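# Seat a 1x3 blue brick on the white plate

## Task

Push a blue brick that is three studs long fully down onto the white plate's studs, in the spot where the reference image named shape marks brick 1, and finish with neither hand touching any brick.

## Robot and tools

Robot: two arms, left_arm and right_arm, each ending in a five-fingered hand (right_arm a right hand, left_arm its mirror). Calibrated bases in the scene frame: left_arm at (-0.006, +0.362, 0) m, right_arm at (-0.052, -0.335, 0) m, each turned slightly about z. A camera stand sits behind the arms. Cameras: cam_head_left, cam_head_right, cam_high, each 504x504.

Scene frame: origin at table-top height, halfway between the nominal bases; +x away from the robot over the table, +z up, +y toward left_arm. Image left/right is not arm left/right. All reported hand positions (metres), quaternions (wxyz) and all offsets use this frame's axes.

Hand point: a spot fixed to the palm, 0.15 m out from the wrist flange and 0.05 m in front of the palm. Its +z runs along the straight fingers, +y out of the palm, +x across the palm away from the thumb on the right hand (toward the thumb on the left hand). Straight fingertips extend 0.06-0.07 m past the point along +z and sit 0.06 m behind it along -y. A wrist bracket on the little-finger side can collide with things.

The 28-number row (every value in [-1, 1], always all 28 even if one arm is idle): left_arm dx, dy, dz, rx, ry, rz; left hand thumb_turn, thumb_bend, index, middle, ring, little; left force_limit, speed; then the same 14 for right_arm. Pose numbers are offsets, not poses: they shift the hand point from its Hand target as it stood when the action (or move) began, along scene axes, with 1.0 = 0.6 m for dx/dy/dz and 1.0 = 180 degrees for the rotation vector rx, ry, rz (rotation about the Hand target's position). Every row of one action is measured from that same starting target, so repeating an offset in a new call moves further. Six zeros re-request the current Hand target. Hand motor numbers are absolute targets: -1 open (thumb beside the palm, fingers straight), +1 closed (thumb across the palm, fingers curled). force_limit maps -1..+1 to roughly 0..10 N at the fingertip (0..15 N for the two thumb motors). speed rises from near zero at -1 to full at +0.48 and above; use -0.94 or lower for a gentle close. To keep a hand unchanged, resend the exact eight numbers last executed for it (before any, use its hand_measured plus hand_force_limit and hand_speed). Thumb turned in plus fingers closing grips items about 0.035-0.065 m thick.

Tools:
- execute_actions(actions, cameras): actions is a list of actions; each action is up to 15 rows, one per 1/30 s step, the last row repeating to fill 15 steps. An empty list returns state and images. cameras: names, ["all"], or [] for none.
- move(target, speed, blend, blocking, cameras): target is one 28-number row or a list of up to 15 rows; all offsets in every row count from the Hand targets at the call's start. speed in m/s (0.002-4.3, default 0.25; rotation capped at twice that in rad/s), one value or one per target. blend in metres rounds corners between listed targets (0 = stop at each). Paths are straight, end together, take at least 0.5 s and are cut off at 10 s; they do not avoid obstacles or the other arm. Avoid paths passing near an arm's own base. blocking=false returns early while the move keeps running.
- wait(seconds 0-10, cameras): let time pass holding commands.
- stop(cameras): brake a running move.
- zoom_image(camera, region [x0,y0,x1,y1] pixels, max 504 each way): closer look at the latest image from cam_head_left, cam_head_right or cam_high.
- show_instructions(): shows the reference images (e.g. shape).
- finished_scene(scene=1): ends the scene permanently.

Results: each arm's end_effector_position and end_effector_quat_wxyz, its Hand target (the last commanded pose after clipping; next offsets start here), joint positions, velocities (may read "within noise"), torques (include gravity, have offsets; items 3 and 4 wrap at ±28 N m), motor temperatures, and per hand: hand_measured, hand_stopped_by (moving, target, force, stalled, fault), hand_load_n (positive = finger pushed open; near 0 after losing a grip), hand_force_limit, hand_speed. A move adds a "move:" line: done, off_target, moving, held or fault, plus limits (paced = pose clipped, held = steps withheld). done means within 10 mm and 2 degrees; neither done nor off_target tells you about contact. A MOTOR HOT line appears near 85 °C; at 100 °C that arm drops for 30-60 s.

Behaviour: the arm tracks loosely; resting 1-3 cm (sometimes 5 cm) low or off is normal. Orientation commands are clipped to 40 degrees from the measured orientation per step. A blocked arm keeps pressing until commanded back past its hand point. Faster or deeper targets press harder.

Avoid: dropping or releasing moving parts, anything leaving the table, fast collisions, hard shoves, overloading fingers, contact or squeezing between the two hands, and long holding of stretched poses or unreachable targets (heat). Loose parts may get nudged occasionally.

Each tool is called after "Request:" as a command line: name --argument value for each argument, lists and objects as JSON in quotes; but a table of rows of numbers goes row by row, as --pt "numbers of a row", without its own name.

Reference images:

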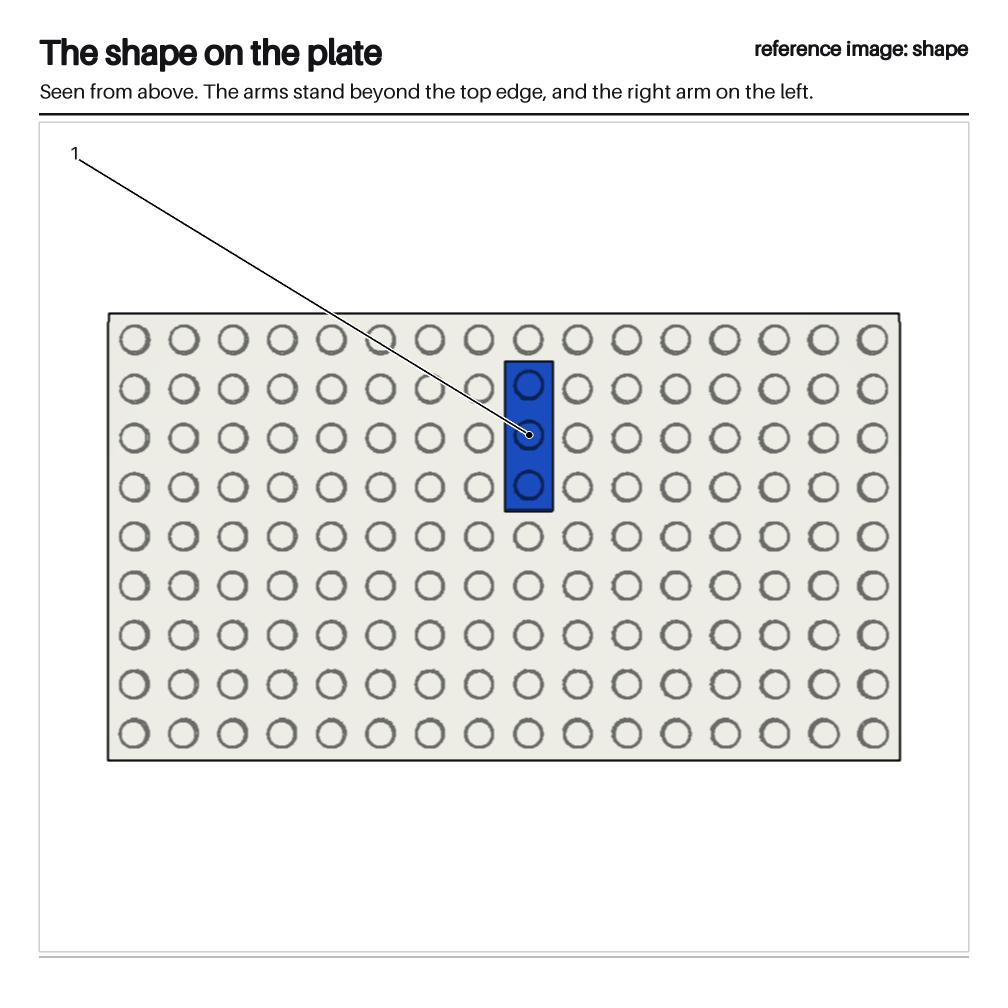

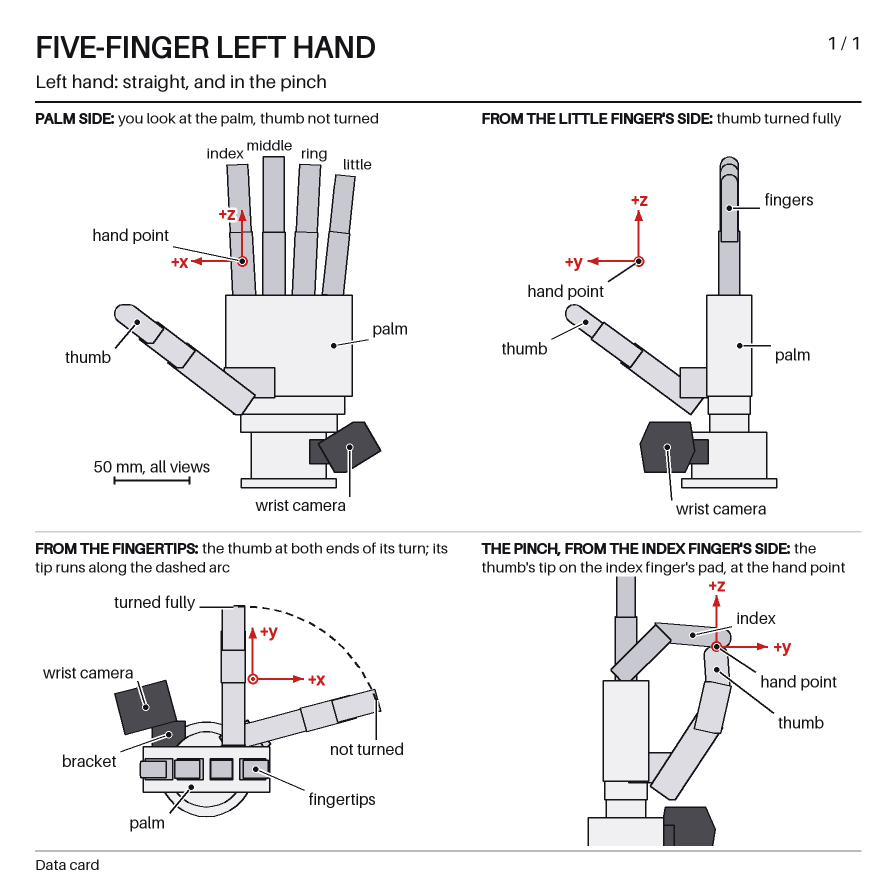

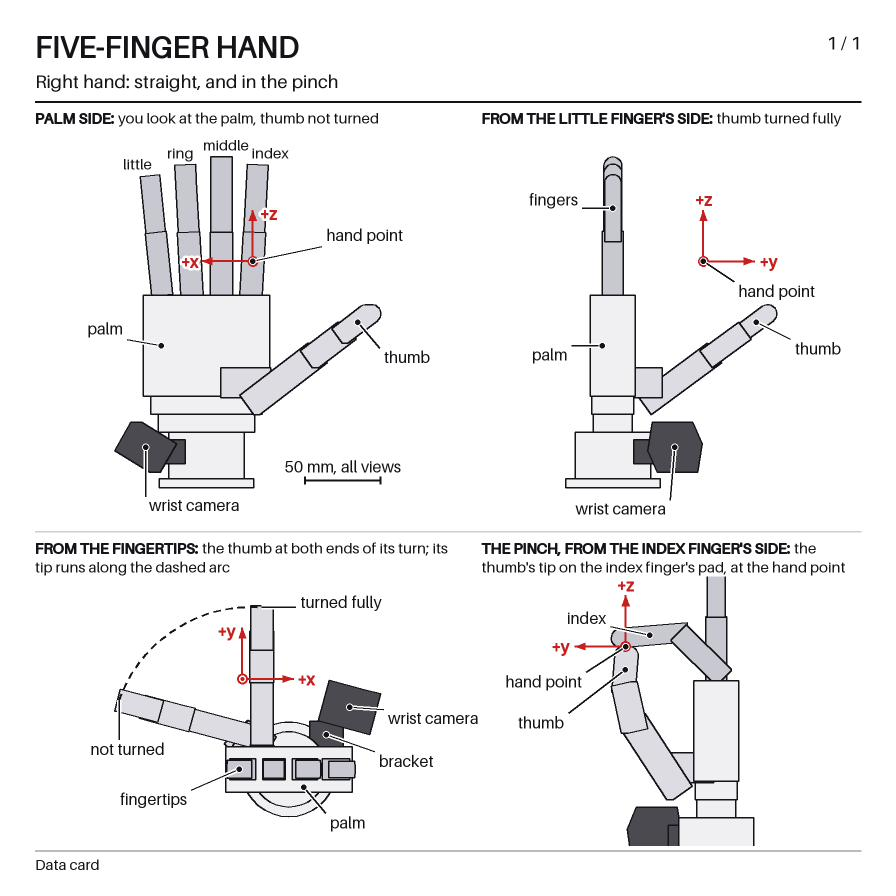

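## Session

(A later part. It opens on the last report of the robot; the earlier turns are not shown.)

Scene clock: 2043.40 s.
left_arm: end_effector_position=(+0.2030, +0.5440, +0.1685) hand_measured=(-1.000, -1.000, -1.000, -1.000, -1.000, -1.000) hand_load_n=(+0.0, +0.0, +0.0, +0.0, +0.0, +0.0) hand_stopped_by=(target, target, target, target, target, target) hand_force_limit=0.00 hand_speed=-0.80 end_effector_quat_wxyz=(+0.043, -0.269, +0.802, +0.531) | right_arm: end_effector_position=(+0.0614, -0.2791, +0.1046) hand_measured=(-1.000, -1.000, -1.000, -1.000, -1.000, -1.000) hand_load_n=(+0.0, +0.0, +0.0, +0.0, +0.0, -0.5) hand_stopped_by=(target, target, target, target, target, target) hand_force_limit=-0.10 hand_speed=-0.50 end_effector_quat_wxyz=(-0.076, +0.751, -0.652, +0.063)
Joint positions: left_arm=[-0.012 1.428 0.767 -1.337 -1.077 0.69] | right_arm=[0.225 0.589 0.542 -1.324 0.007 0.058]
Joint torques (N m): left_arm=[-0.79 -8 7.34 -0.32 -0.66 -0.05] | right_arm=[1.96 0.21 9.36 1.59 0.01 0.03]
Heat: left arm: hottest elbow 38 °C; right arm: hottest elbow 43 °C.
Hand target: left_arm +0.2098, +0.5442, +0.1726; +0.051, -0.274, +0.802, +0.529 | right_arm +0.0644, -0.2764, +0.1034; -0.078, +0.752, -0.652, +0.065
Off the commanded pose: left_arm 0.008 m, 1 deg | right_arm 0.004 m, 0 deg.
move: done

Request:
move --target '[0,0,0,0,0,0,-1,-1,-1,-1,-1,-1,0.0,-0.8,0,0,-0.007,0,0,0,-1,-1,-1,-1,-1,-1,-0.1,-0.5]' --speed 0.03 --cameras '["cam_head_left","cam_high"]'

Request:
zoom_image --camera "cam_high" --region '[190, 145, 226, 181]'

Request:
zoom_image --camera "cam_head_left" --region '[378, 346, 408, 376]'

Scene clock: 2047.93 s.
left_arm: end_effector_position=(+0.2030, +0.5440, +0.1685) hand_measured=(-1.000, -1.000, -1.000, -1.000, -1.000, -1.000) hand_load_n=(+0.0, +0.0, +0.0, +0.0, +0.0, +0.0) hand_stopped_by=(target, target, target, target, target, target) hand_force_limit=0.00 hand_speed=-0.80 end_effector_quat_wxyz=(+0.043, -0.269, +0.802, +0.531) | right_arm: end_effector_position=(+0.0622, -0.2790, +0.1028) hand_measured=(-1.000, -1.000, -1.000, -1.000, -1.000, -1.000) hand_load_n=(+0.0, +0.0, +0.0, -0.5, +0.0, +0.0) hand_stopped_by=(target, target, target, target, target, target) hand_force_limit=-0.10 hand_speed=-0.50 end_effector_quat_wxyz=(-0.078, +0.751, -0.653, +0.065)
Joint positions: left_arm=[-0.012 1.428 0.767 -1.337 -1.077 0.69] | right_arm=[0.225 0.589 0.537 -1.316 0.008 0.058]
Joint torques (N m): left_arm=[-0.79 -8.06 7.35 -0.32 -0.66 -0.05] | right_arm=[1.79 -0.03 8.76 1.73 -0.04 -0.03]
Heat: left arm: hottest elbow 38 °C; right arm: hottest elbow 42 °C.
Hand target: left_arm +0.2098, +0.5442, +0.1726; +0.051, -0.274, +0.802, +0.529 | right_arm +0.0644, -0.2764, +0.0992; -0.078, +0.752, -0.652, +0.065
Off the commanded pose: left_arm 0.008 m, 1 deg | right_arm 0.005 m, 0 deg.
move: done
Images, in order (width x height): cam_head_left 504x504, cam_high 504x504.

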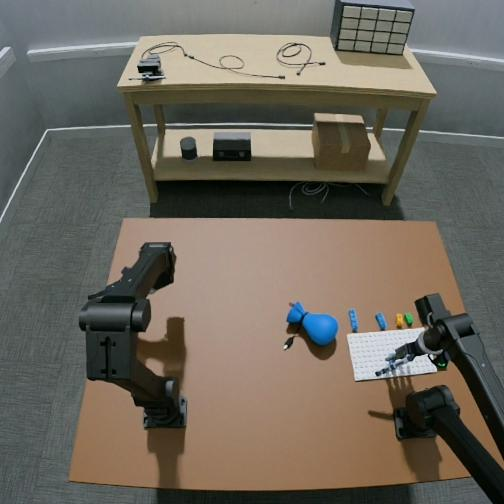

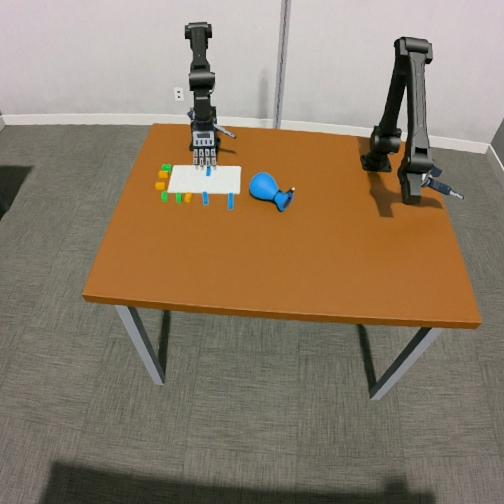

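Scaled by 14.000.

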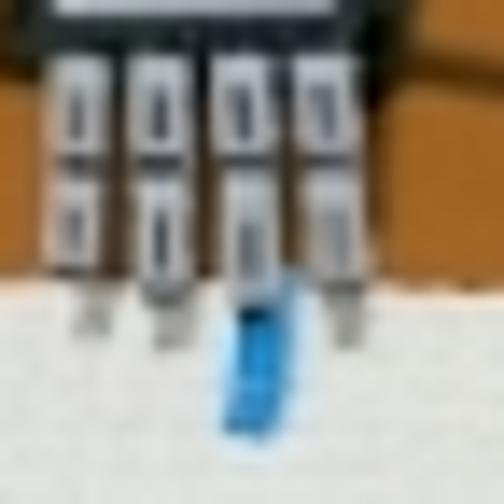

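Scaled by 16.800.

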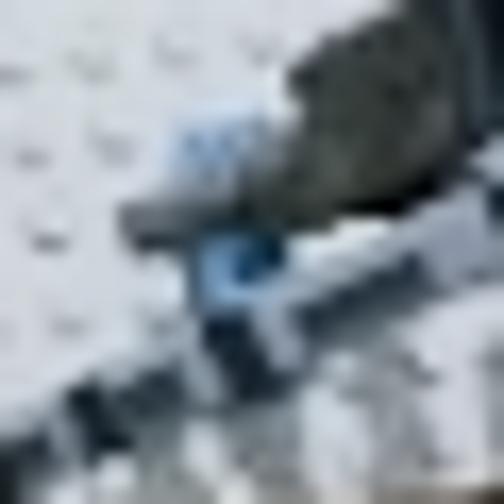

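Request:
move --target '[0,0,0,0,0,0,-1,-1,-1,-1,-1,-1,0.0,-0.8,0,0,-0.008,0,0,0,-1,-1,-1,-1,-1,-1,-0.1,-0.5]' --speed 0.03 --cameras '["cam_head_left","cam_high"]'

Request:
zoom_image --camera "cam_high" --region '[190, 145, 226, 181]'

Request:
zoom_image --camera "cam_head_left" --region '[378, 346, 408, 376]'

Scene clock: 2052.73 s.
left_arm: end_effector_position=(+0.2030, +0.5440, +0.1685) hand_measured=(-1.000, -1.000, -1.000, -1.000, -1.000, -1.000) hand_load_n=(+0.0, +0.0, +0.0, +0.0, +0.0, +0.0) hand_stopped_by=(target, target, target, target, target, target) hand_force_limit=0.00 hand_speed=-0.80 end_effector_quat_wxyz=(+0.043, -0.269, +0.802, +0.531) | right_arm: end_effector_position=(+0.0621, -0.2792, +0.1018) hand_measured=(-1.000, -1.000, -1.000, -1.000, -1.000, -1.000) hand_load_n=(+0.0, +0.0, +0.0, -2.0, +0.0, +0.0) hand_stopped_by=(target, target, target, target, target, target) hand_force_limit=-0.10 hand_speed=-0.50 end_effector_quat_wxyz=(-0.077, +0.751, -0.653, +0.065)
Joint positions: left_arm=[-0.012 1.428 0.767 -1.337 -1.077 0.69] | right_arm=[0.225 0.589 0.534 -1.314 0.008 0.058]
Joint torques (N m): left_arm=[-0.79 -8 7.32 -0.34 -0.66 -0.05] | right_arm=[1.38 -0.32 7.91 2.3 -0.04 -0.02]
Heat: left arm: hottest elbow 38 °C; right arm: hottest elbow 42 °C.
Hand target: left_arm +0.2098, +0.5442, +0.1726; +0.051, -0.274, +0.802, +0.529 | right_arm +0.0643, -0.2764, +0.0943; -0.078, +0.752, -0.652, +0.065
Off the commanded pose: left_arm 0.008 m, 1 deg | right_arm 0.008 m, 0 deg.
move: done
Images, in order (width x height): cam_head_left 504x504, cam_high 504x504.

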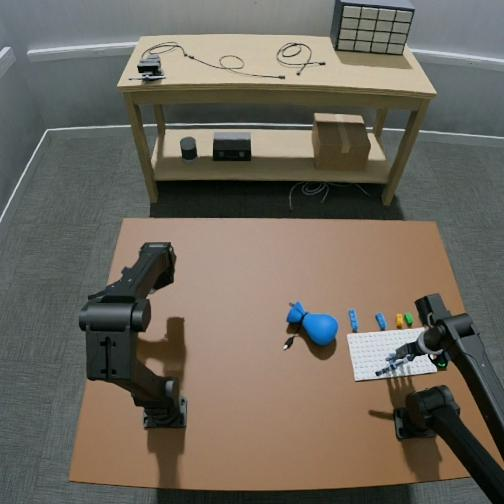

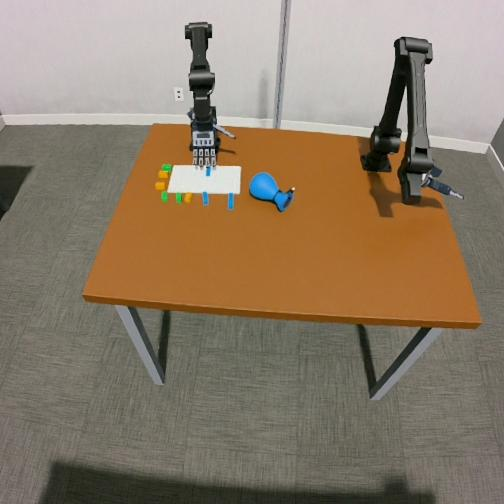

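Scaled by 14.000.

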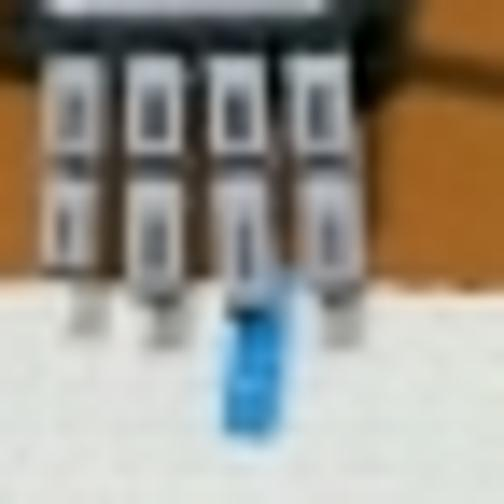

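Scaled by 16.800.

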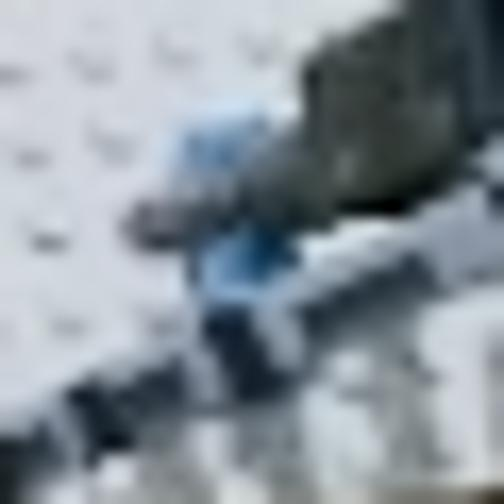

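Request:
move --target '[0,0,0,0,0,0,-1,-1,-1,-1,-1,-1,0.0,-0.8,0,0.006,0,0,0,0,-1,-1,-1,-1,-1,-1,-0.1,-0.5]' --speed 0.02 --cameras '["cam_head_left","cam_high"]'

Request:
zoom_image --camera "cam_high" --region '[190, 145, 226, 181]'

Request:
zoom_image --camera "cam_head_left" --region '[378, 346, 408, 376]'

Scene clock: 2064.83 s.
left_arm: end_effector_position=(+0.2030, +0.5440, +0.1685) hand_measured=(-1.000, -1.000, -1.000, -1.000, -1.000, -1.000) hand_load_n=(+0.0, +0.0, +0.0, +0.0, +0.0, +0.0) hand_stopped_by=(target, target, target, target, target, target) hand_force_limit=0.00 hand_speed=-0.80 end_effector_quat_wxyz=(+0.043, -0.269, +0.802, +0.531) | right_arm: end_effector_position=(+0.0620, -0.2778, +0.1015) hand_measured=(-1.000, -1.000, -1.000, -1.000, -1.000, -1.000) hand_load_n=(+0.0, +0.0, +0.0, -3.0, +0.0, +0.0) hand_stopped_by=(target, target, target, target, target, target) hand_force_limit=-0.10 hand_speed=-0.50 end_effector_quat_wxyz=(-0.075, +0.751, -0.653, +0.068)
Joint positions: left_arm=[-0.012 1.428 0.767 -1.337 -1.077 0.69] | right_arm=[0.245 0.589 0.534 -1.314 0.02 0.078]
Joint torques (N m): left_arm=[-0.79 -8.06 7.32 -0.34 -0.66 -0.05] | right_arm=[1.96 0.21 8.08 2.44 -0.36 -0.03]
Heat: left arm: hottest elbow 38 °C; right arm: hottest elbow 42 °C.
Hand target: left_arm +0.2098, +0.5442, +0.1726; +0.051, -0.274, +0.802, +0.529 | right_arm +0.0643, -0.2728, +0.0943; -0.078, +0.752, -0.652, +0.065
Off the commanded pose: left_arm 0.008 m, 1 deg | right_arm 0.009 m, 1 deg.
move: done
Images, in order (width x height): cam_head_left 504x504, cam_high 504x504.

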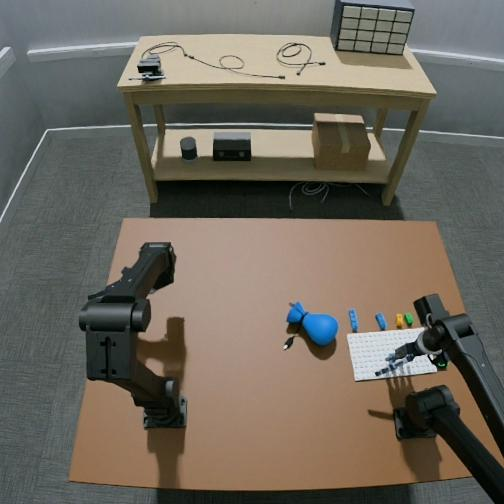

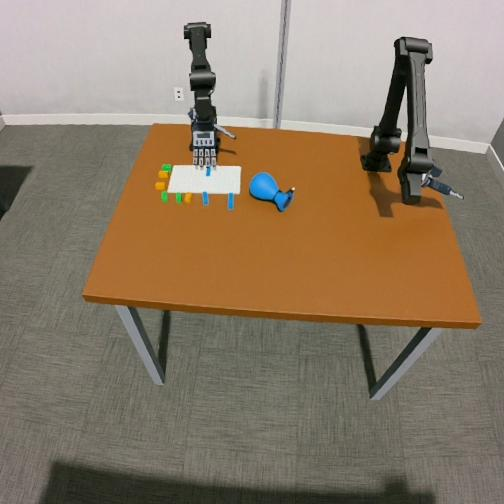

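Scaled by 14.000.

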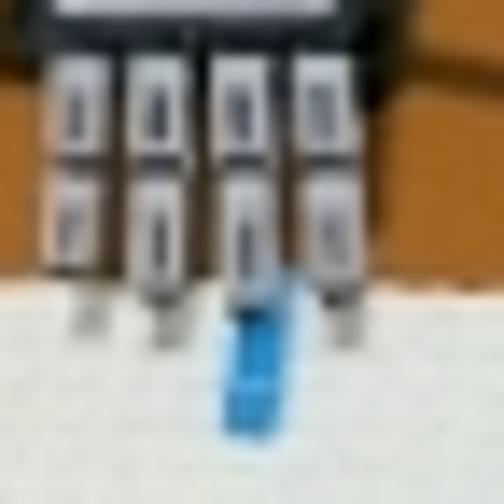

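Scaled by 16.800.

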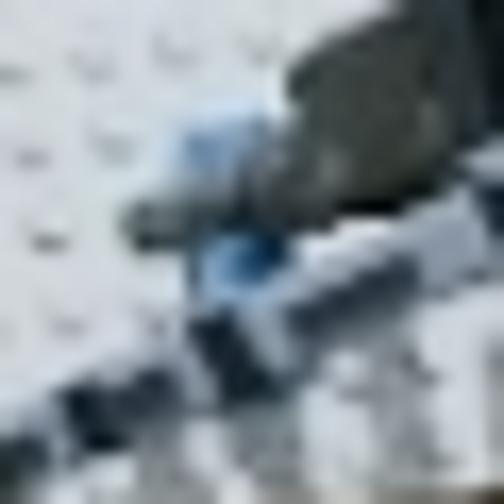

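Request:
move --target '[0,0,0,0,0,0,-1,-1,-1,-1,-1,-1,0.0,-0.8,-0.003,0.005,-0.005,0,0,0,-1,-1,-1,-1,-1,-1,-0.1,-0.5]' --speed 0.02 --cameras '["cam_head_left","cam_high"]'

Request:
zoom_image --camera "cam_high" --region '[190, 145, 226, 181]'

Request:
zoom_image --camera "cam_head_left" --region '[378, 346, 408, 376]'

Scene clock: 2073.20 s.
left_arm: end_effector_position=(+0.2030, +0.5440, +0.1685) hand_measured=(-1.000, -1.000, -1.000, -1.000, -1.000, -1.000) hand_load_n=(+0.0, +0.0, +0.0, +0.0, +0.0, +0.0) hand_stopped_by=(target, target, target, target, target, target) hand_force_limit=0.00 hand_speed=-0.80 end_effector_quat_wxyz=(+0.043, -0.269, +0.802, +0.531) | right_arm: end_effector_position=(+0.0657, -0.2729, +0.0980) hand_measured=(-1.000, -1.000, -1.000, -1.000, -1.000, -1.000) hand_load_n=(+0.0, +0.0, +0.0, +0.0, -0.5, +0.0) hand_stopped_by=(target, target, target, target, target, target) hand_force_limit=-0.10 hand_speed=-0.50 end_effector_quat_wxyz=(-0.083, +0.749, -0.653, +0.072)
Joint positions: left_arm=[-0.012 1.428 0.767 -1.337 -1.077 0.69] | right_arm=[0.269 0.589 0.525 -1.287 0.023 0.103]
Joint torques (N m): left_arm=[-0.79 -8 7.34 -0.34 -0.66 -0.05] | right_arm=[1.96 0.03 8.05 1.57 -0.28 -0.02]
Heat: left arm: hottest elbow 38 °C; right arm: hottest elbow 42 °C.
Hand target: left_arm +0.2098, +0.5442, +0.1726; +0.051, -0.274, +0.802, +0.529 | right_arm +0.0626, -0.2698, +0.0914; -0.078, +0.752, -0.652, +0.065
Off the commanded pose: left_arm 0.008 m, 1 deg | right_arm 0.008 m, 1 deg.
move: done
Images, in order (width x height): cam_head_left 504x504, cam_high 504x504.

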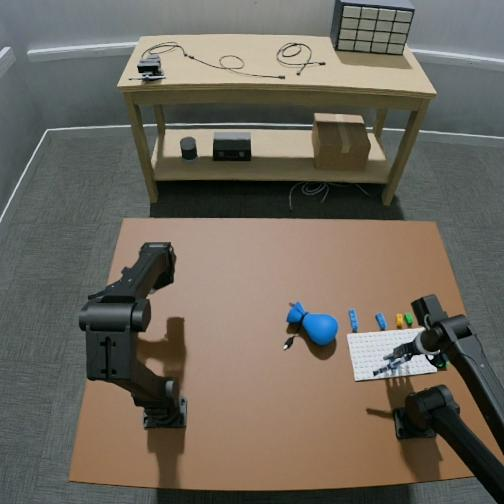

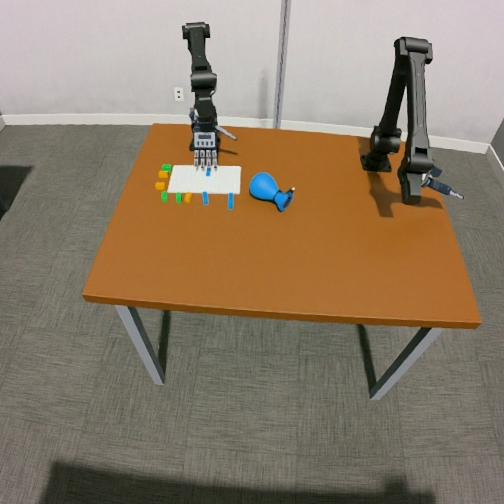

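Scaled by 14.000.

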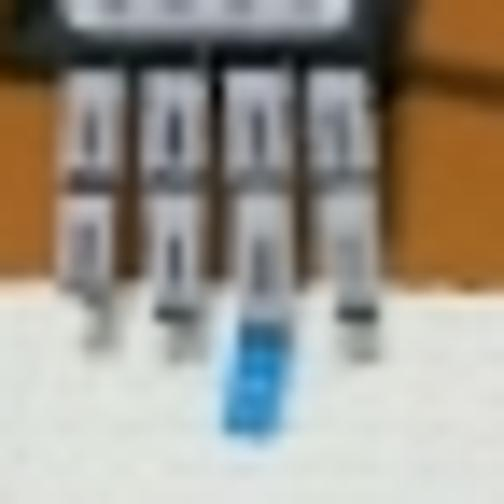

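Scaled by 16.800.

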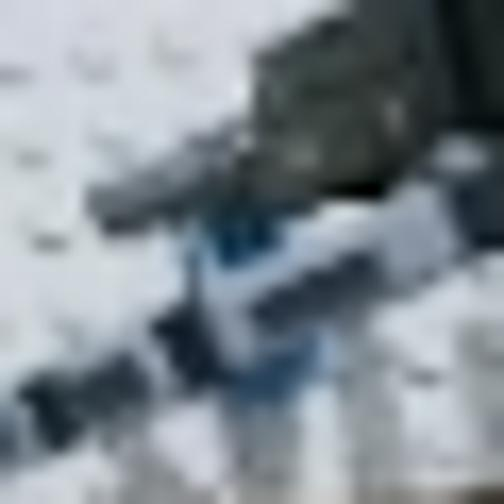

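Request:
move --target '[0,0,0,0,0,0,-1,-1,-1,-1,-1,-1,0.0,-0.8,0.004,0,-0.008,0,0,0,-1,-1,-1,-1,-1,-1,-0.1,-0.5]' --speed 0.02

Scene clock: 2080.83 s.
left_arm: end_effector_position=(+0.2030, +0.5440, +0.1685) hand_measured=(-1.000, -1.000, -1.000, -1.000, -1.000, -1.000) hand_load_n=(+0.0, +0.0, +0.0, +0.0, +0.0, +0.0) hand_stopped_by=(target, target, target, target, target, target) hand_force_limit=0.00 hand_speed=-0.80 end_effector_quat_wxyz=(+0.043, -0.269, +0.802, +0.531) | right_arm: end_effector_position=(+0.0661, -0.2728, +0.0971) hand_measured=(-1.000, -1.000, -1.000, -1.000, -1.000, -1.000) hand_load_n=(+0.0, +0.0, +0.0, -1.0, +0.0, +0.0) hand_stopped_by=(target, target, target, target, target, target) hand_force_limit=-0.10 hand_speed=-0.50 end_effector_quat_wxyz=(-0.084, +0.749, -0.653, +0.073)
Joint positions: left_arm=[-0.012 1.428 0.767 -1.337 -1.077 0.69] | right_arm=[0.269 0.589 0.522 -1.283 0.023 0.104]
Joint torques (N m): left_arm=[-0.79 -8.06 7.34 -0.32 -0.66 -0.05] | right_arm=[1.79 1.03 7.38 2.22 -0.31 -0.03]
Heat: left arm: hottest elbow 38 °C; right arm: hottest elbow 41 °C.
Hand target: left_arm +0.2098, +0.5442, +0.1726; +0.051, -0.274, +0.802, +0.529 | right_arm +0.0649, -0.2698, +0.0865; -0.078, +0.752, -0.652, +0.065
Off the commanded pose: left_arm 0.008 m, 1 deg | right_arm 0.011 m, 1 deg.
move: off_target (right_arm)

Request:
move --pt "0 0 0 0 0 0 -1 -1 -1 -1 -1 -1 0.0 -0.8 0.005 0 0.12 0 0 0 -1 -1 -1 -1 -1 -1 -0.1 -0.5" --pt "0 0 0 0 0 0 -1 -1 -1 -1 -1 -1 0.0 -0.8 0.14 -0.2 0.2 0 0 0 -1 -1 -1 -1 -1 -1 -0.1 -0.5" --speed 0.2 --blend '[0.02,0]' --cameras '["cam_head_left","cam_head_right","cam_high"]'

Request:
zoom_image --camera "cam_high" --region '[190, 155, 226, 191]'

Request:
zoom_image --camera "cam_head_left" --region '[378, 346, 408, 376]'

Request:
zoom_image --camera "cam_head_right" --region '[386, 356, 420, 390]'

Scene clock: 2092.60 s.
left_arm: end_effector_position=(+0.2030, +0.5440, +0.1685) hand_measured=(-1.000, -1.000, -1.000, -1.000, -1.000, -1.000) hand_load_n=(+0.0, +0.0, +0.0, +0.0, +0.0, +0.0) hand_stopped_by=(target, target, target, target, target, target) hand_force_limit=0.00 hand_speed=-0.80 end_effector_quat_wxyz=(+0.043, -0.269, +0.802, +0.531) | right_arm: end_effector_position=(+0.1344, -0.3810, +0.1862) hand_measured=(-1.000, -1.000, -1.000, -1.000, -1.000, -1.000) hand_load_n=(+0.0, +0.0, +0.0, +0.0, +0.0, +0.0) hand_stopped_by=(target, target, target, target, target, target) hand_force_limit=-0.10 hand_speed=-0.50 end_effector_quat_wxyz=(-0.069, +0.753, -0.653, +0.043)
Joint positions: left_arm=[-0.012 1.428 0.767 -1.337 -1.077 0.69] | right_arm=[-0.312 0.905 0.878 -1.413 -0.097 -0.473]
Joint torques (N m): left_arm=[-0.79 -8 7.34 -0.32 -0.66 -0.05] | right_arm=[-0.56 -3.55 14.67 0.87 -0.34 -0.23]
Heat: left arm: hottest elbow 38 °C; right arm: hottest elbow 42 °C.
Hand target: left_arm +0.2098, +0.5442, +0.1726; +0.051, -0.274, +0.802, +0.529 | right_arm +0.1490, -0.3898, +0.2066; -0.078, +0.752, -0.652, +0.065
Off the commanded pose: left_arm 0.008 m, 1 deg | right_arm 0.026 m, 3 deg.
move: off_target (right_arm)

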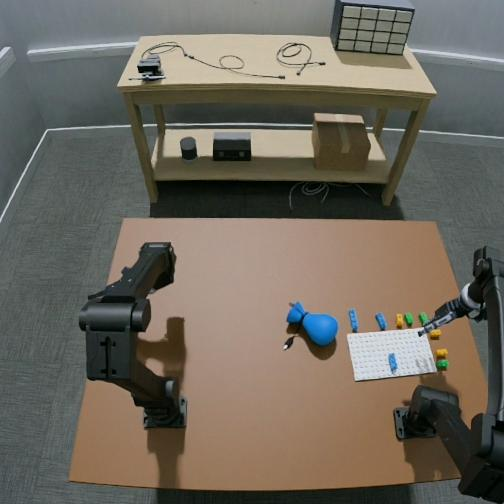

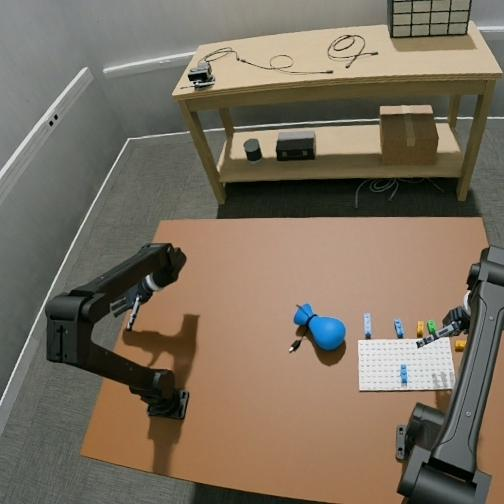

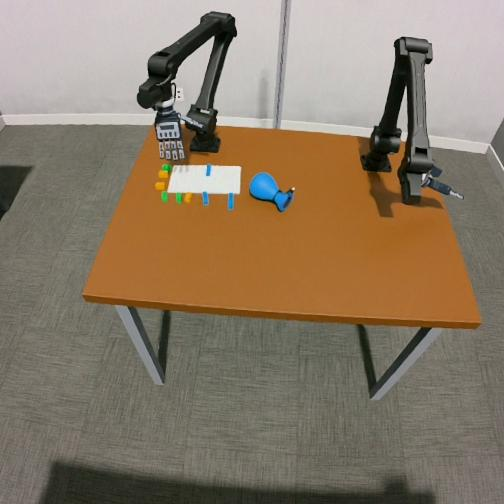

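Scaled by 14.000.

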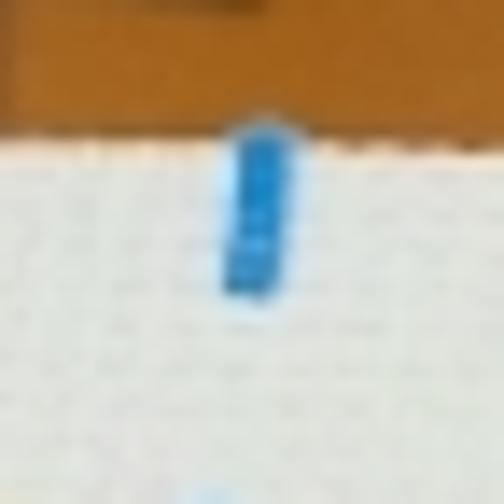

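Scaled by 16.800.

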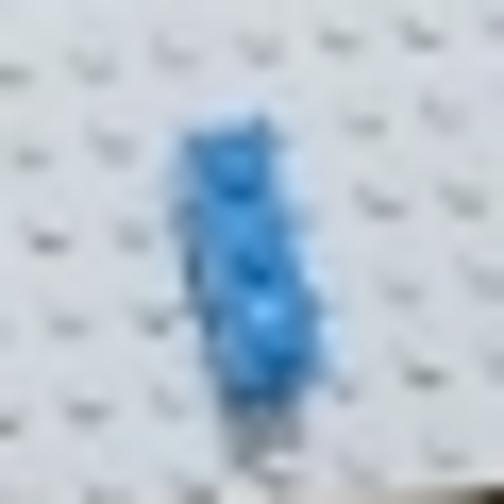

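Scaled by 14.824.

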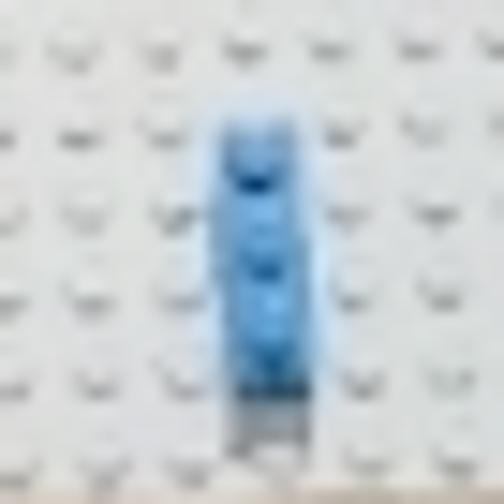

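Request:
zoom_image --camera "cam_head_right" --region '[350, 330, 410, 390]'

Request:
zoom_image --camera "cam_head_right" --region '[410, 330, 470, 390]'

Request:
zoom_image --camera "cam_head_right" --region '[350, 372, 410, 402]'

Scaled by 8.400.

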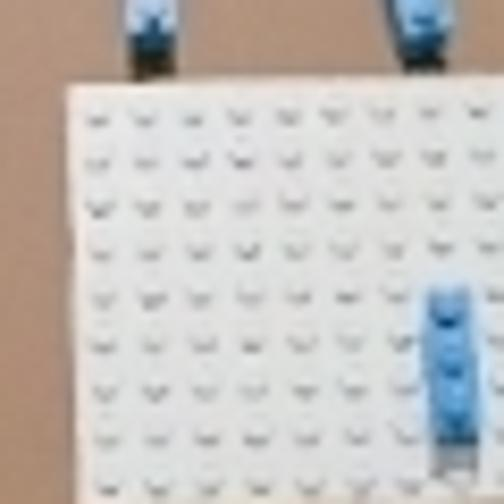

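Scaled by 8.400.

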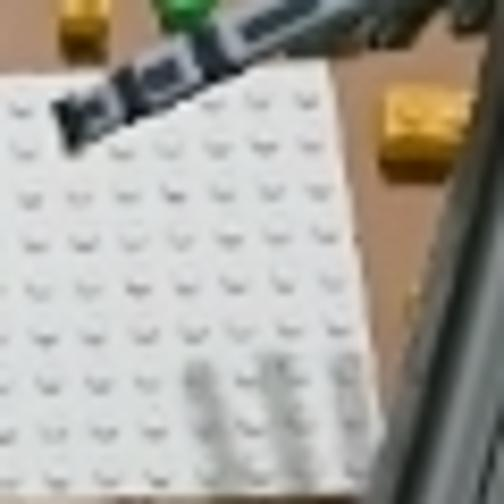

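Scaled by 8.400.

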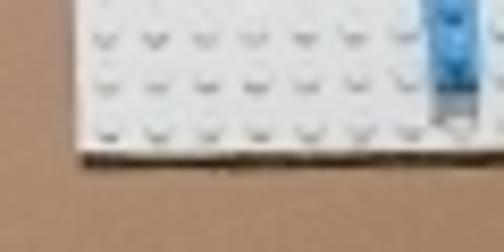

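Request:
move --pt "0 0 0 0 0 0 -1 -1 -1 -1 -1 -1 0.0 -0.8 -0.1408 0.1938 -0.036 0 0 0 -1 -1 -1 -1 -1 -1 -0.1 -0.5" --pt "0 0 0 0 0 0 -1 -1 -1 -1 -1 -1 0.0 -0.8 -0.1408 0.1938 -0.158 0 0 0 -1 -1 -1 -1 -1 -1 -0.1 -0.5" --speed 0.2 --blend '[0.02,0]' --cameras '["cam_head_left","cam_high"]'

Request:
zoom_image --camera "cam_high" --region '[190, 145, 226, 181]'

Scene clock: 2248.00 s.
left_arm: end_effector_position=(+0.2030, +0.5440, +0.1685) hand_measured=(-1.000, -1.000, -1.000, -1.000, -1.000, -1.000) hand_load_n=(+0.0, +0.0, +0.0, +0.0, +0.0, +0.0) hand_stopped_by=(target, target, target, target, target, target) hand_force_limit=0.00 hand_speed=-0.80 end_effector_quat_wxyz=(+0.043, -0.269, +0.802, +0.531) | right_arm: end_effector_position=(+0.0616, -0.2763, +0.1126) hand_measured=(-1.000, -1.000, -1.000, -1.000, -1.000, -1.000) hand_load_n=(+0.0, +0.0, +0.0, +0.0, +0.0, +0.0) hand_stopped_by=(target, target, target, target, target, target) hand_force_limit=-0.10 hand_speed=-0.50 end_effector_quat_wxyz=(-0.075, +0.752, -0.652, +0.062)
Joint positions: left_arm=[-0.012 1.428 0.767 -1.337 -1.077 0.69] | right_arm=[0.244 0.596 0.564 -1.345 0.011 0.076]
Joint torques (N m): left_arm=[-0.79 -8 7.32 -0.34 -0.65 -0.05] | right_arm=[1.9 -0.21 9.26 1.65 -0.01 -0.01]
Heat: left arm: hottest elbow 38 °C; right arm: hottest elbow 47 °C.
Hand target: left_arm +0.2098, +0.5442, +0.1726; +0.051, -0.274, +0.802, +0.529 | right_arm +0.0645, -0.2735, +0.1118; -0.078, +0.752, -0.652, +0.065
Off the commanded pose: left_arm 0.008 m, 1 deg | right_arm 0.004 m, 1 deg.
move: done
Images, in order (width x height): cam_head_left 504x504, cam_high 504x504.

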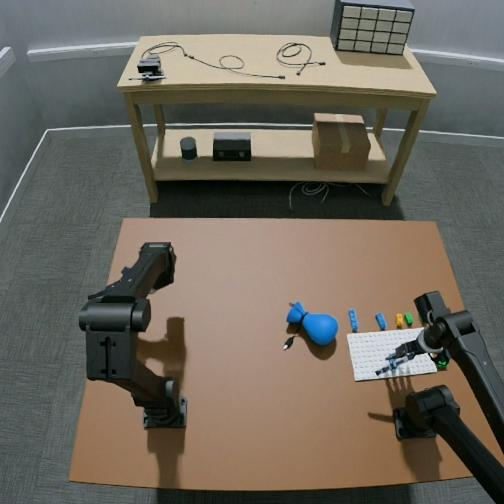

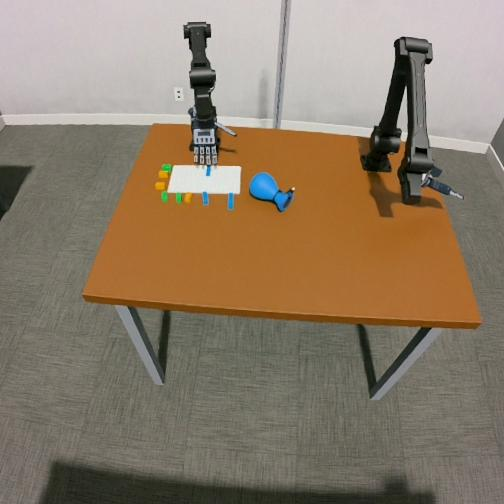

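Scaled by 14.000.

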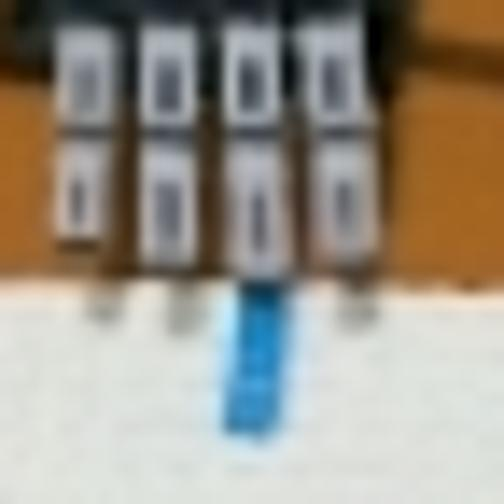

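Request:
move --target '[0,0,0,0,0,0,-1,-1,-1,-1,-1,-1,0.0,-0.8,0.002,0,-0.02,0,0,0,-1,-1,-1,-1,-1,-1,-0.1,-0.5]' --speed 0.04 --cameras '["cam_high"]'

Request:
zoom_image --camera "cam_high" --region '[190, 145, 226, 181]'

Scene clock: 2253.50 s.
left_arm: end_effector_position=(+0.2030, +0.5440, +0.1685) hand_measured=(-1.000, -1.000, -1.000, -1.000, -1.000, -1.000) hand_load_n=(+0.0, +0.0, +0.0, +0.0, +0.0, +0.0) hand_stopped_by=(target, target, target, target, target, target) hand_force_limit=0.00 hand_speed=-0.80 end_effector_quat_wxyz=(+0.043, -0.269, +0.802, +0.531) | right_arm: end_effector_position=(+0.0639, -0.2757, +0.1027) hand_measured=(-1.000, -1.000, -1.000, -1.000, -1.000, -1.000) hand_load_n=(+0.0, +0.0, +0.0, +0.0, +0.0, +0.0) hand_stopped_by=(target, target, target, target, target, target) hand_force_limit=-0.10 hand_speed=-0.50 end_effector_quat_wxyz=(-0.078, +0.751, -0.652, +0.065)
Joint positions: left_arm=[-0.012 1.428 0.767 -1.337 -1.077 0.69] | right_arm=[0.244 0.597 0.539 -1.309 0.011 0.077]
Joint torques (N m): left_arm=[-0.79 -8 7.34 -0.32 -0.66 -0.05] | right_arm=[1.67 -0.38 8.99 1.72 -0.03 -0.02]
Heat: left arm: hottest elbow 38 °C; right arm: hottest elbow 46 °C.
Hand target: left_arm +0.2098, +0.5442, +0.1726; +0.051, -0.274, +0.802, +0.529 | right_arm +0.0657, -0.2735, +0.0998; -0.078, +0.752, -0.652, +0.065
Off the commanded pose: left_arm 0.008 m, 1 deg | right_arm 0.004 m, 0 deg.
move: done
Images, in order (width x height): cam_high 504x504.

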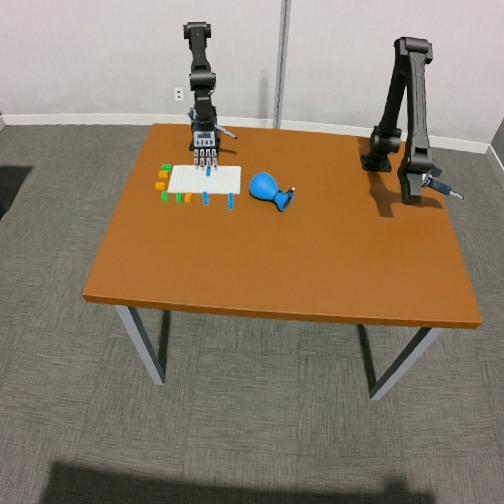

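Scaled by 14.000.

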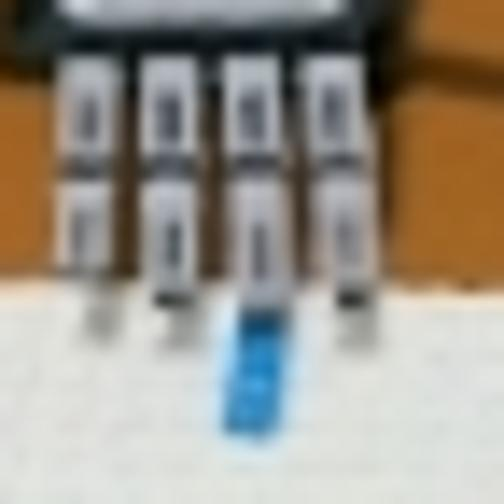

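Request:
move --target '[0,0,0,0,0,0,-1,-1,-1,-1,-1,-1,0.0,-0.8,-0.002,-0.002,-0.012,0,0,0,-1,-1,-1,-1,-1,-1,-0.1,-0.5]' --speed 0.03

Scene clock: 2257.73 s.
left_arm: end_effector_position=(+0.2030, +0.5440, +0.1685) hand_measured=(-1.000, -1.000, -1.000, -1.000, -1.000, -1.000) hand_load_n=(+0.0, +0.0, +0.0, +0.0, +0.0, +0.0) hand_stopped_by=(target, target, target, target, target, target) hand_force_limit=0.00 hand_speed=-0.80 end_effector_quat_wxyz=(+0.043, -0.269, +0.802, +0.531) | right_arm: end_effector_position=(+0.0637, -0.2758, +0.1013) hand_measured=(-1.000, -1.000, -1.000, -1.000, -1.000, -1.000) hand_load_n=(+0.0, +0.0, -0.5, -2.0, +0.0, +0.0) hand_stopped_by=(target, target, target, target, target, target) hand_force_limit=-0.10 hand_speed=-0.50 end_effector_quat_wxyz=(-0.078, +0.751, -0.652, +0.065)
Joint positions: left_arm=[-0.012 1.428 0.767 -1.337 -1.077 0.69] | right_arm=[0.244 0.597 0.535 -1.306 0.011 0.077]
Joint torques (N m): left_arm=[-0.79 -8.06 7.32 -0.34 -0.66 -0.05] | right_arm=[1.14 -0.67 7.49 2.21 -0.08 -0.09]
Heat: left arm: hottest elbow 38 °C; right arm: hottest elbow 47 °C.
Hand target: left_arm +0.2098, +0.5442, +0.1726; +0.051, -0.274, +0.802, +0.529 | right_arm +0.0645, -0.2747, +0.0926; -0.079, +0.752, -0.652, +0.065
Off the commanded pose: left_arm 0.008 m, 1 deg | right_arm 0.009 m, 0 deg.
move: done

Request:
move --target '[0,0,0,0,0,0,-1,-1,-1,-1,-1,-1,0.0,-0.8,-0.003,-0.002,-0.013,0,0,0,-1,-1,-1,-1,-1,-1,-0.1,-0.5]' --speed 0.03 --cameras '["cam_high","cam_head_right"]'

Request:
zoom_image --camera "cam_high" --region '[190, 145, 226, 181]'

Request:
zoom_image --camera "cam_head_right" --region '[386, 356, 420, 390]'

Scene clock: 2262.93 s.
left_arm: end_effector_position=(+0.2030, +0.5440, +0.1685) hand_measured=(-1.000, -1.000, -1.000, -1.000, -1.000, -1.000) hand_load_n=(-0.5, +0.0, +0.0, +0.0, +0.0, +0.0) hand_stopped_by=(target, target, target, target, target, target) hand_force_limit=0.00 hand_speed=-0.80 end_effector_quat_wxyz=(+0.043, -0.269, +0.802, +0.531) | right_arm: end_effector_position=(+0.0663, -0.2754, +0.0966) hand_measured=(-1.000, -1.000, -1.000, -1.000, -1.000, -1.000) hand_load_n=(+0.0, +0.0, +0.0, -0.5, +0.0, +0.0) hand_stopped_by=(target, target, target, target, target, target) hand_force_limit=-0.10 hand_speed=-0.50 end_effector_quat_wxyz=(-0.085, +0.750, -0.652, +0.070)
Joint positions: left_arm=[-0.012 1.428 0.767 -1.337 -1.077 0.69] | right_arm=[0.244 0.59 0.521 -1.282 0.012 0.077]
Joint torques (N m): left_arm=[-0.79 -8.06 7.34 -0.32 -0.66 -0.05] | right_arm=[0.32 -0.21 6.79 1.89 -0.16 -0.13]
Heat: left arm: hottest elbow 38 °C; right arm: hottest elbow 46 °C.
Hand target: left_arm +0.2098, +0.5442, +0.1726; +0.051, -0.274, +0.802, +0.529 | right_arm +0.0627, -0.2759, +0.0848; -0.078, +0.752, -0.652, +0.065
Off the commanded pose: left_arm 0.008 m, 1 deg | right_arm 0.012 m, 1 deg.
move: off_target (right_arm)
Images, in order (width x height): cam_head_right 504x504, cam_high 504x504.

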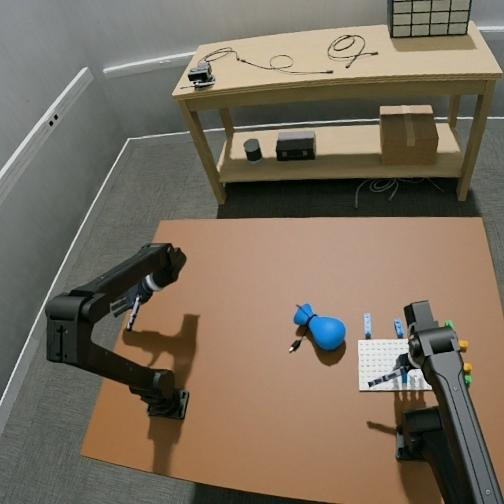

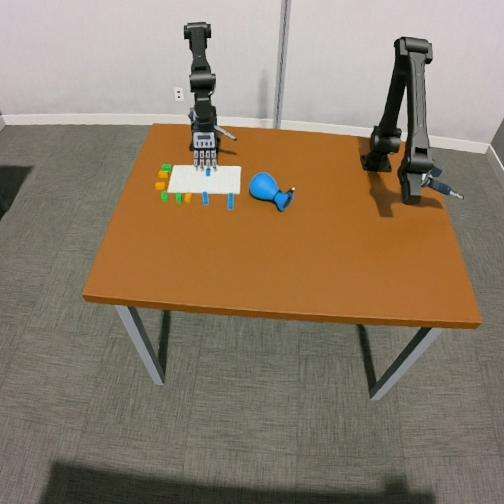

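Scaled by 14.000.

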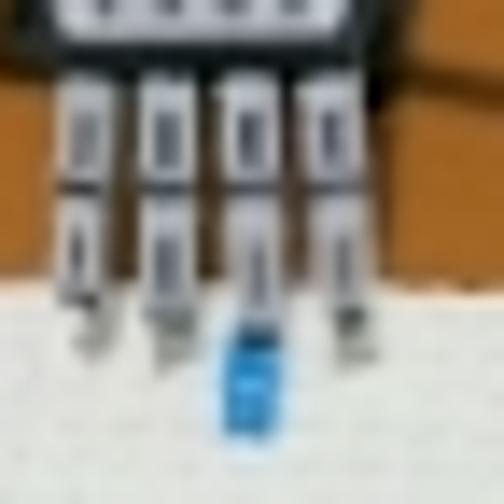

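Scaled by 14.824.

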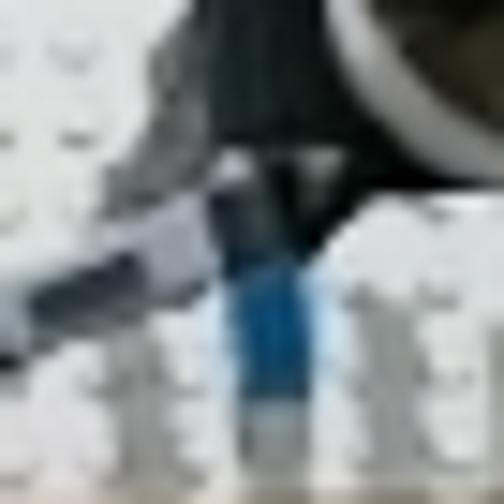

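Request:
move --pt "0 0 0 0 0 0 -1 -1 -1 -1 -1 -1 0.0 -0.8 0.0 -0.0 0.09 0 0 0 -1 -1 -1 -1 -1 -1 -0.1 -0.5" --pt "0 0 0 0 0 0 -1 -1 -1 -1 -1 -1 0.0 -0.8 -0.004 0.0 0.04 0 0 0 -1 -1 -1 -1 -1 -1 -0.1 -0.5" --speed 0.08 --cameras '["cam_high","cam_head_left"]'

Request:
zoom_image --camera "cam_high" --region '[190, 145, 226, 181]'

Scene clock: 2274.67 s.
left_arm: end_effector_position=(+0.2030, +0.5440, +0.1685) hand_measured=(-1.000, -1.000, -1.000, -1.000, -1.000, -1.000) hand_load_n=(+0.0, +0.0, +0.0, +0.0, +0.0, +0.0) hand_stopped_by=(target, target, target, target, target, target) hand_force_limit=0.00 hand_speed=-0.80 end_effector_quat_wxyz=(+0.043, -0.269, +0.802, +0.531) | right_arm: end_effector_position=(+0.0568, -0.2775, +0.1084) hand_measured=(-1.000, -1.000, -1.000, -1.000, -1.000, -1.000) hand_load_n=(+0.0, +0.0, +0.0, +0.0, +0.0, +0.0) hand_stopped_by=(target, target, target, target, target, target) hand_force_limit=-0.10 hand_speed=-0.50 end_effector_quat_wxyz=(-0.070, +0.752, -0.653, +0.060)
Joint positions: left_arm=[-0.012 1.428 0.767 -1.337 -1.077 0.69] | right_arm=[0.244 0.588 0.551 -1.35 0.012 0.077]
Joint torques (N m): left_arm=[-0.79 -8.06 7.34 -0.32 -0.66 -0.05] | right_arm=[1.03 -0.73 9.22 1.83 -0.13 -0.09]
Heat: left arm: hottest elbow 38 °C; right arm: hottest elbow 46 °C.
Hand target: left_arm +0.2098, +0.5442, +0.1726; +0.051, -0.274, +0.802, +0.529 | right_arm +0.0603, -0.2759, +0.1088; -0.078, +0.752, -0.652, +0.065
Off the commanded pose: left_arm 0.008 m, 1 deg | right_arm 0.004 m, 1 deg.
move: done
Images, in order (width x height): cam_head_left 504x504, cam_high 504x504.

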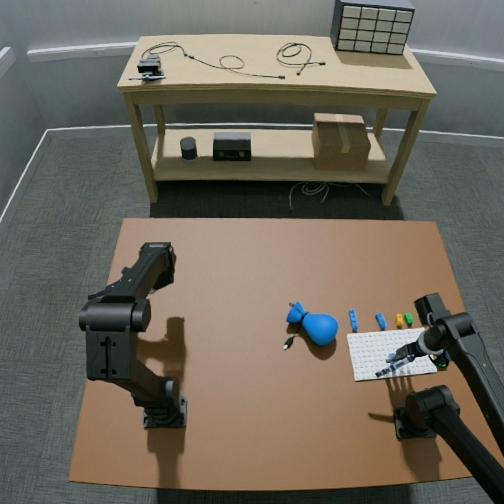

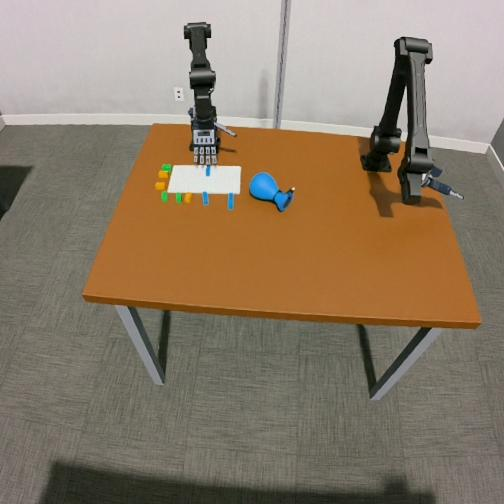

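Scaled by 14.000.

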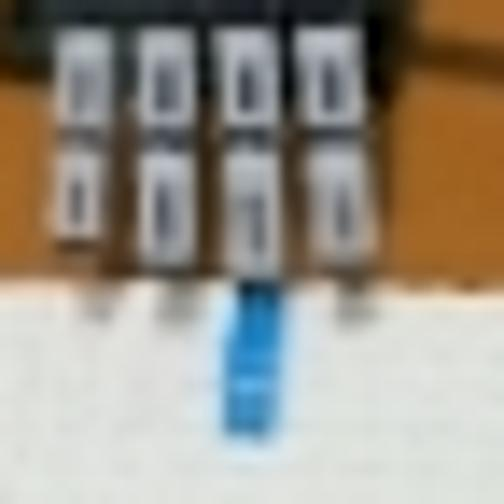

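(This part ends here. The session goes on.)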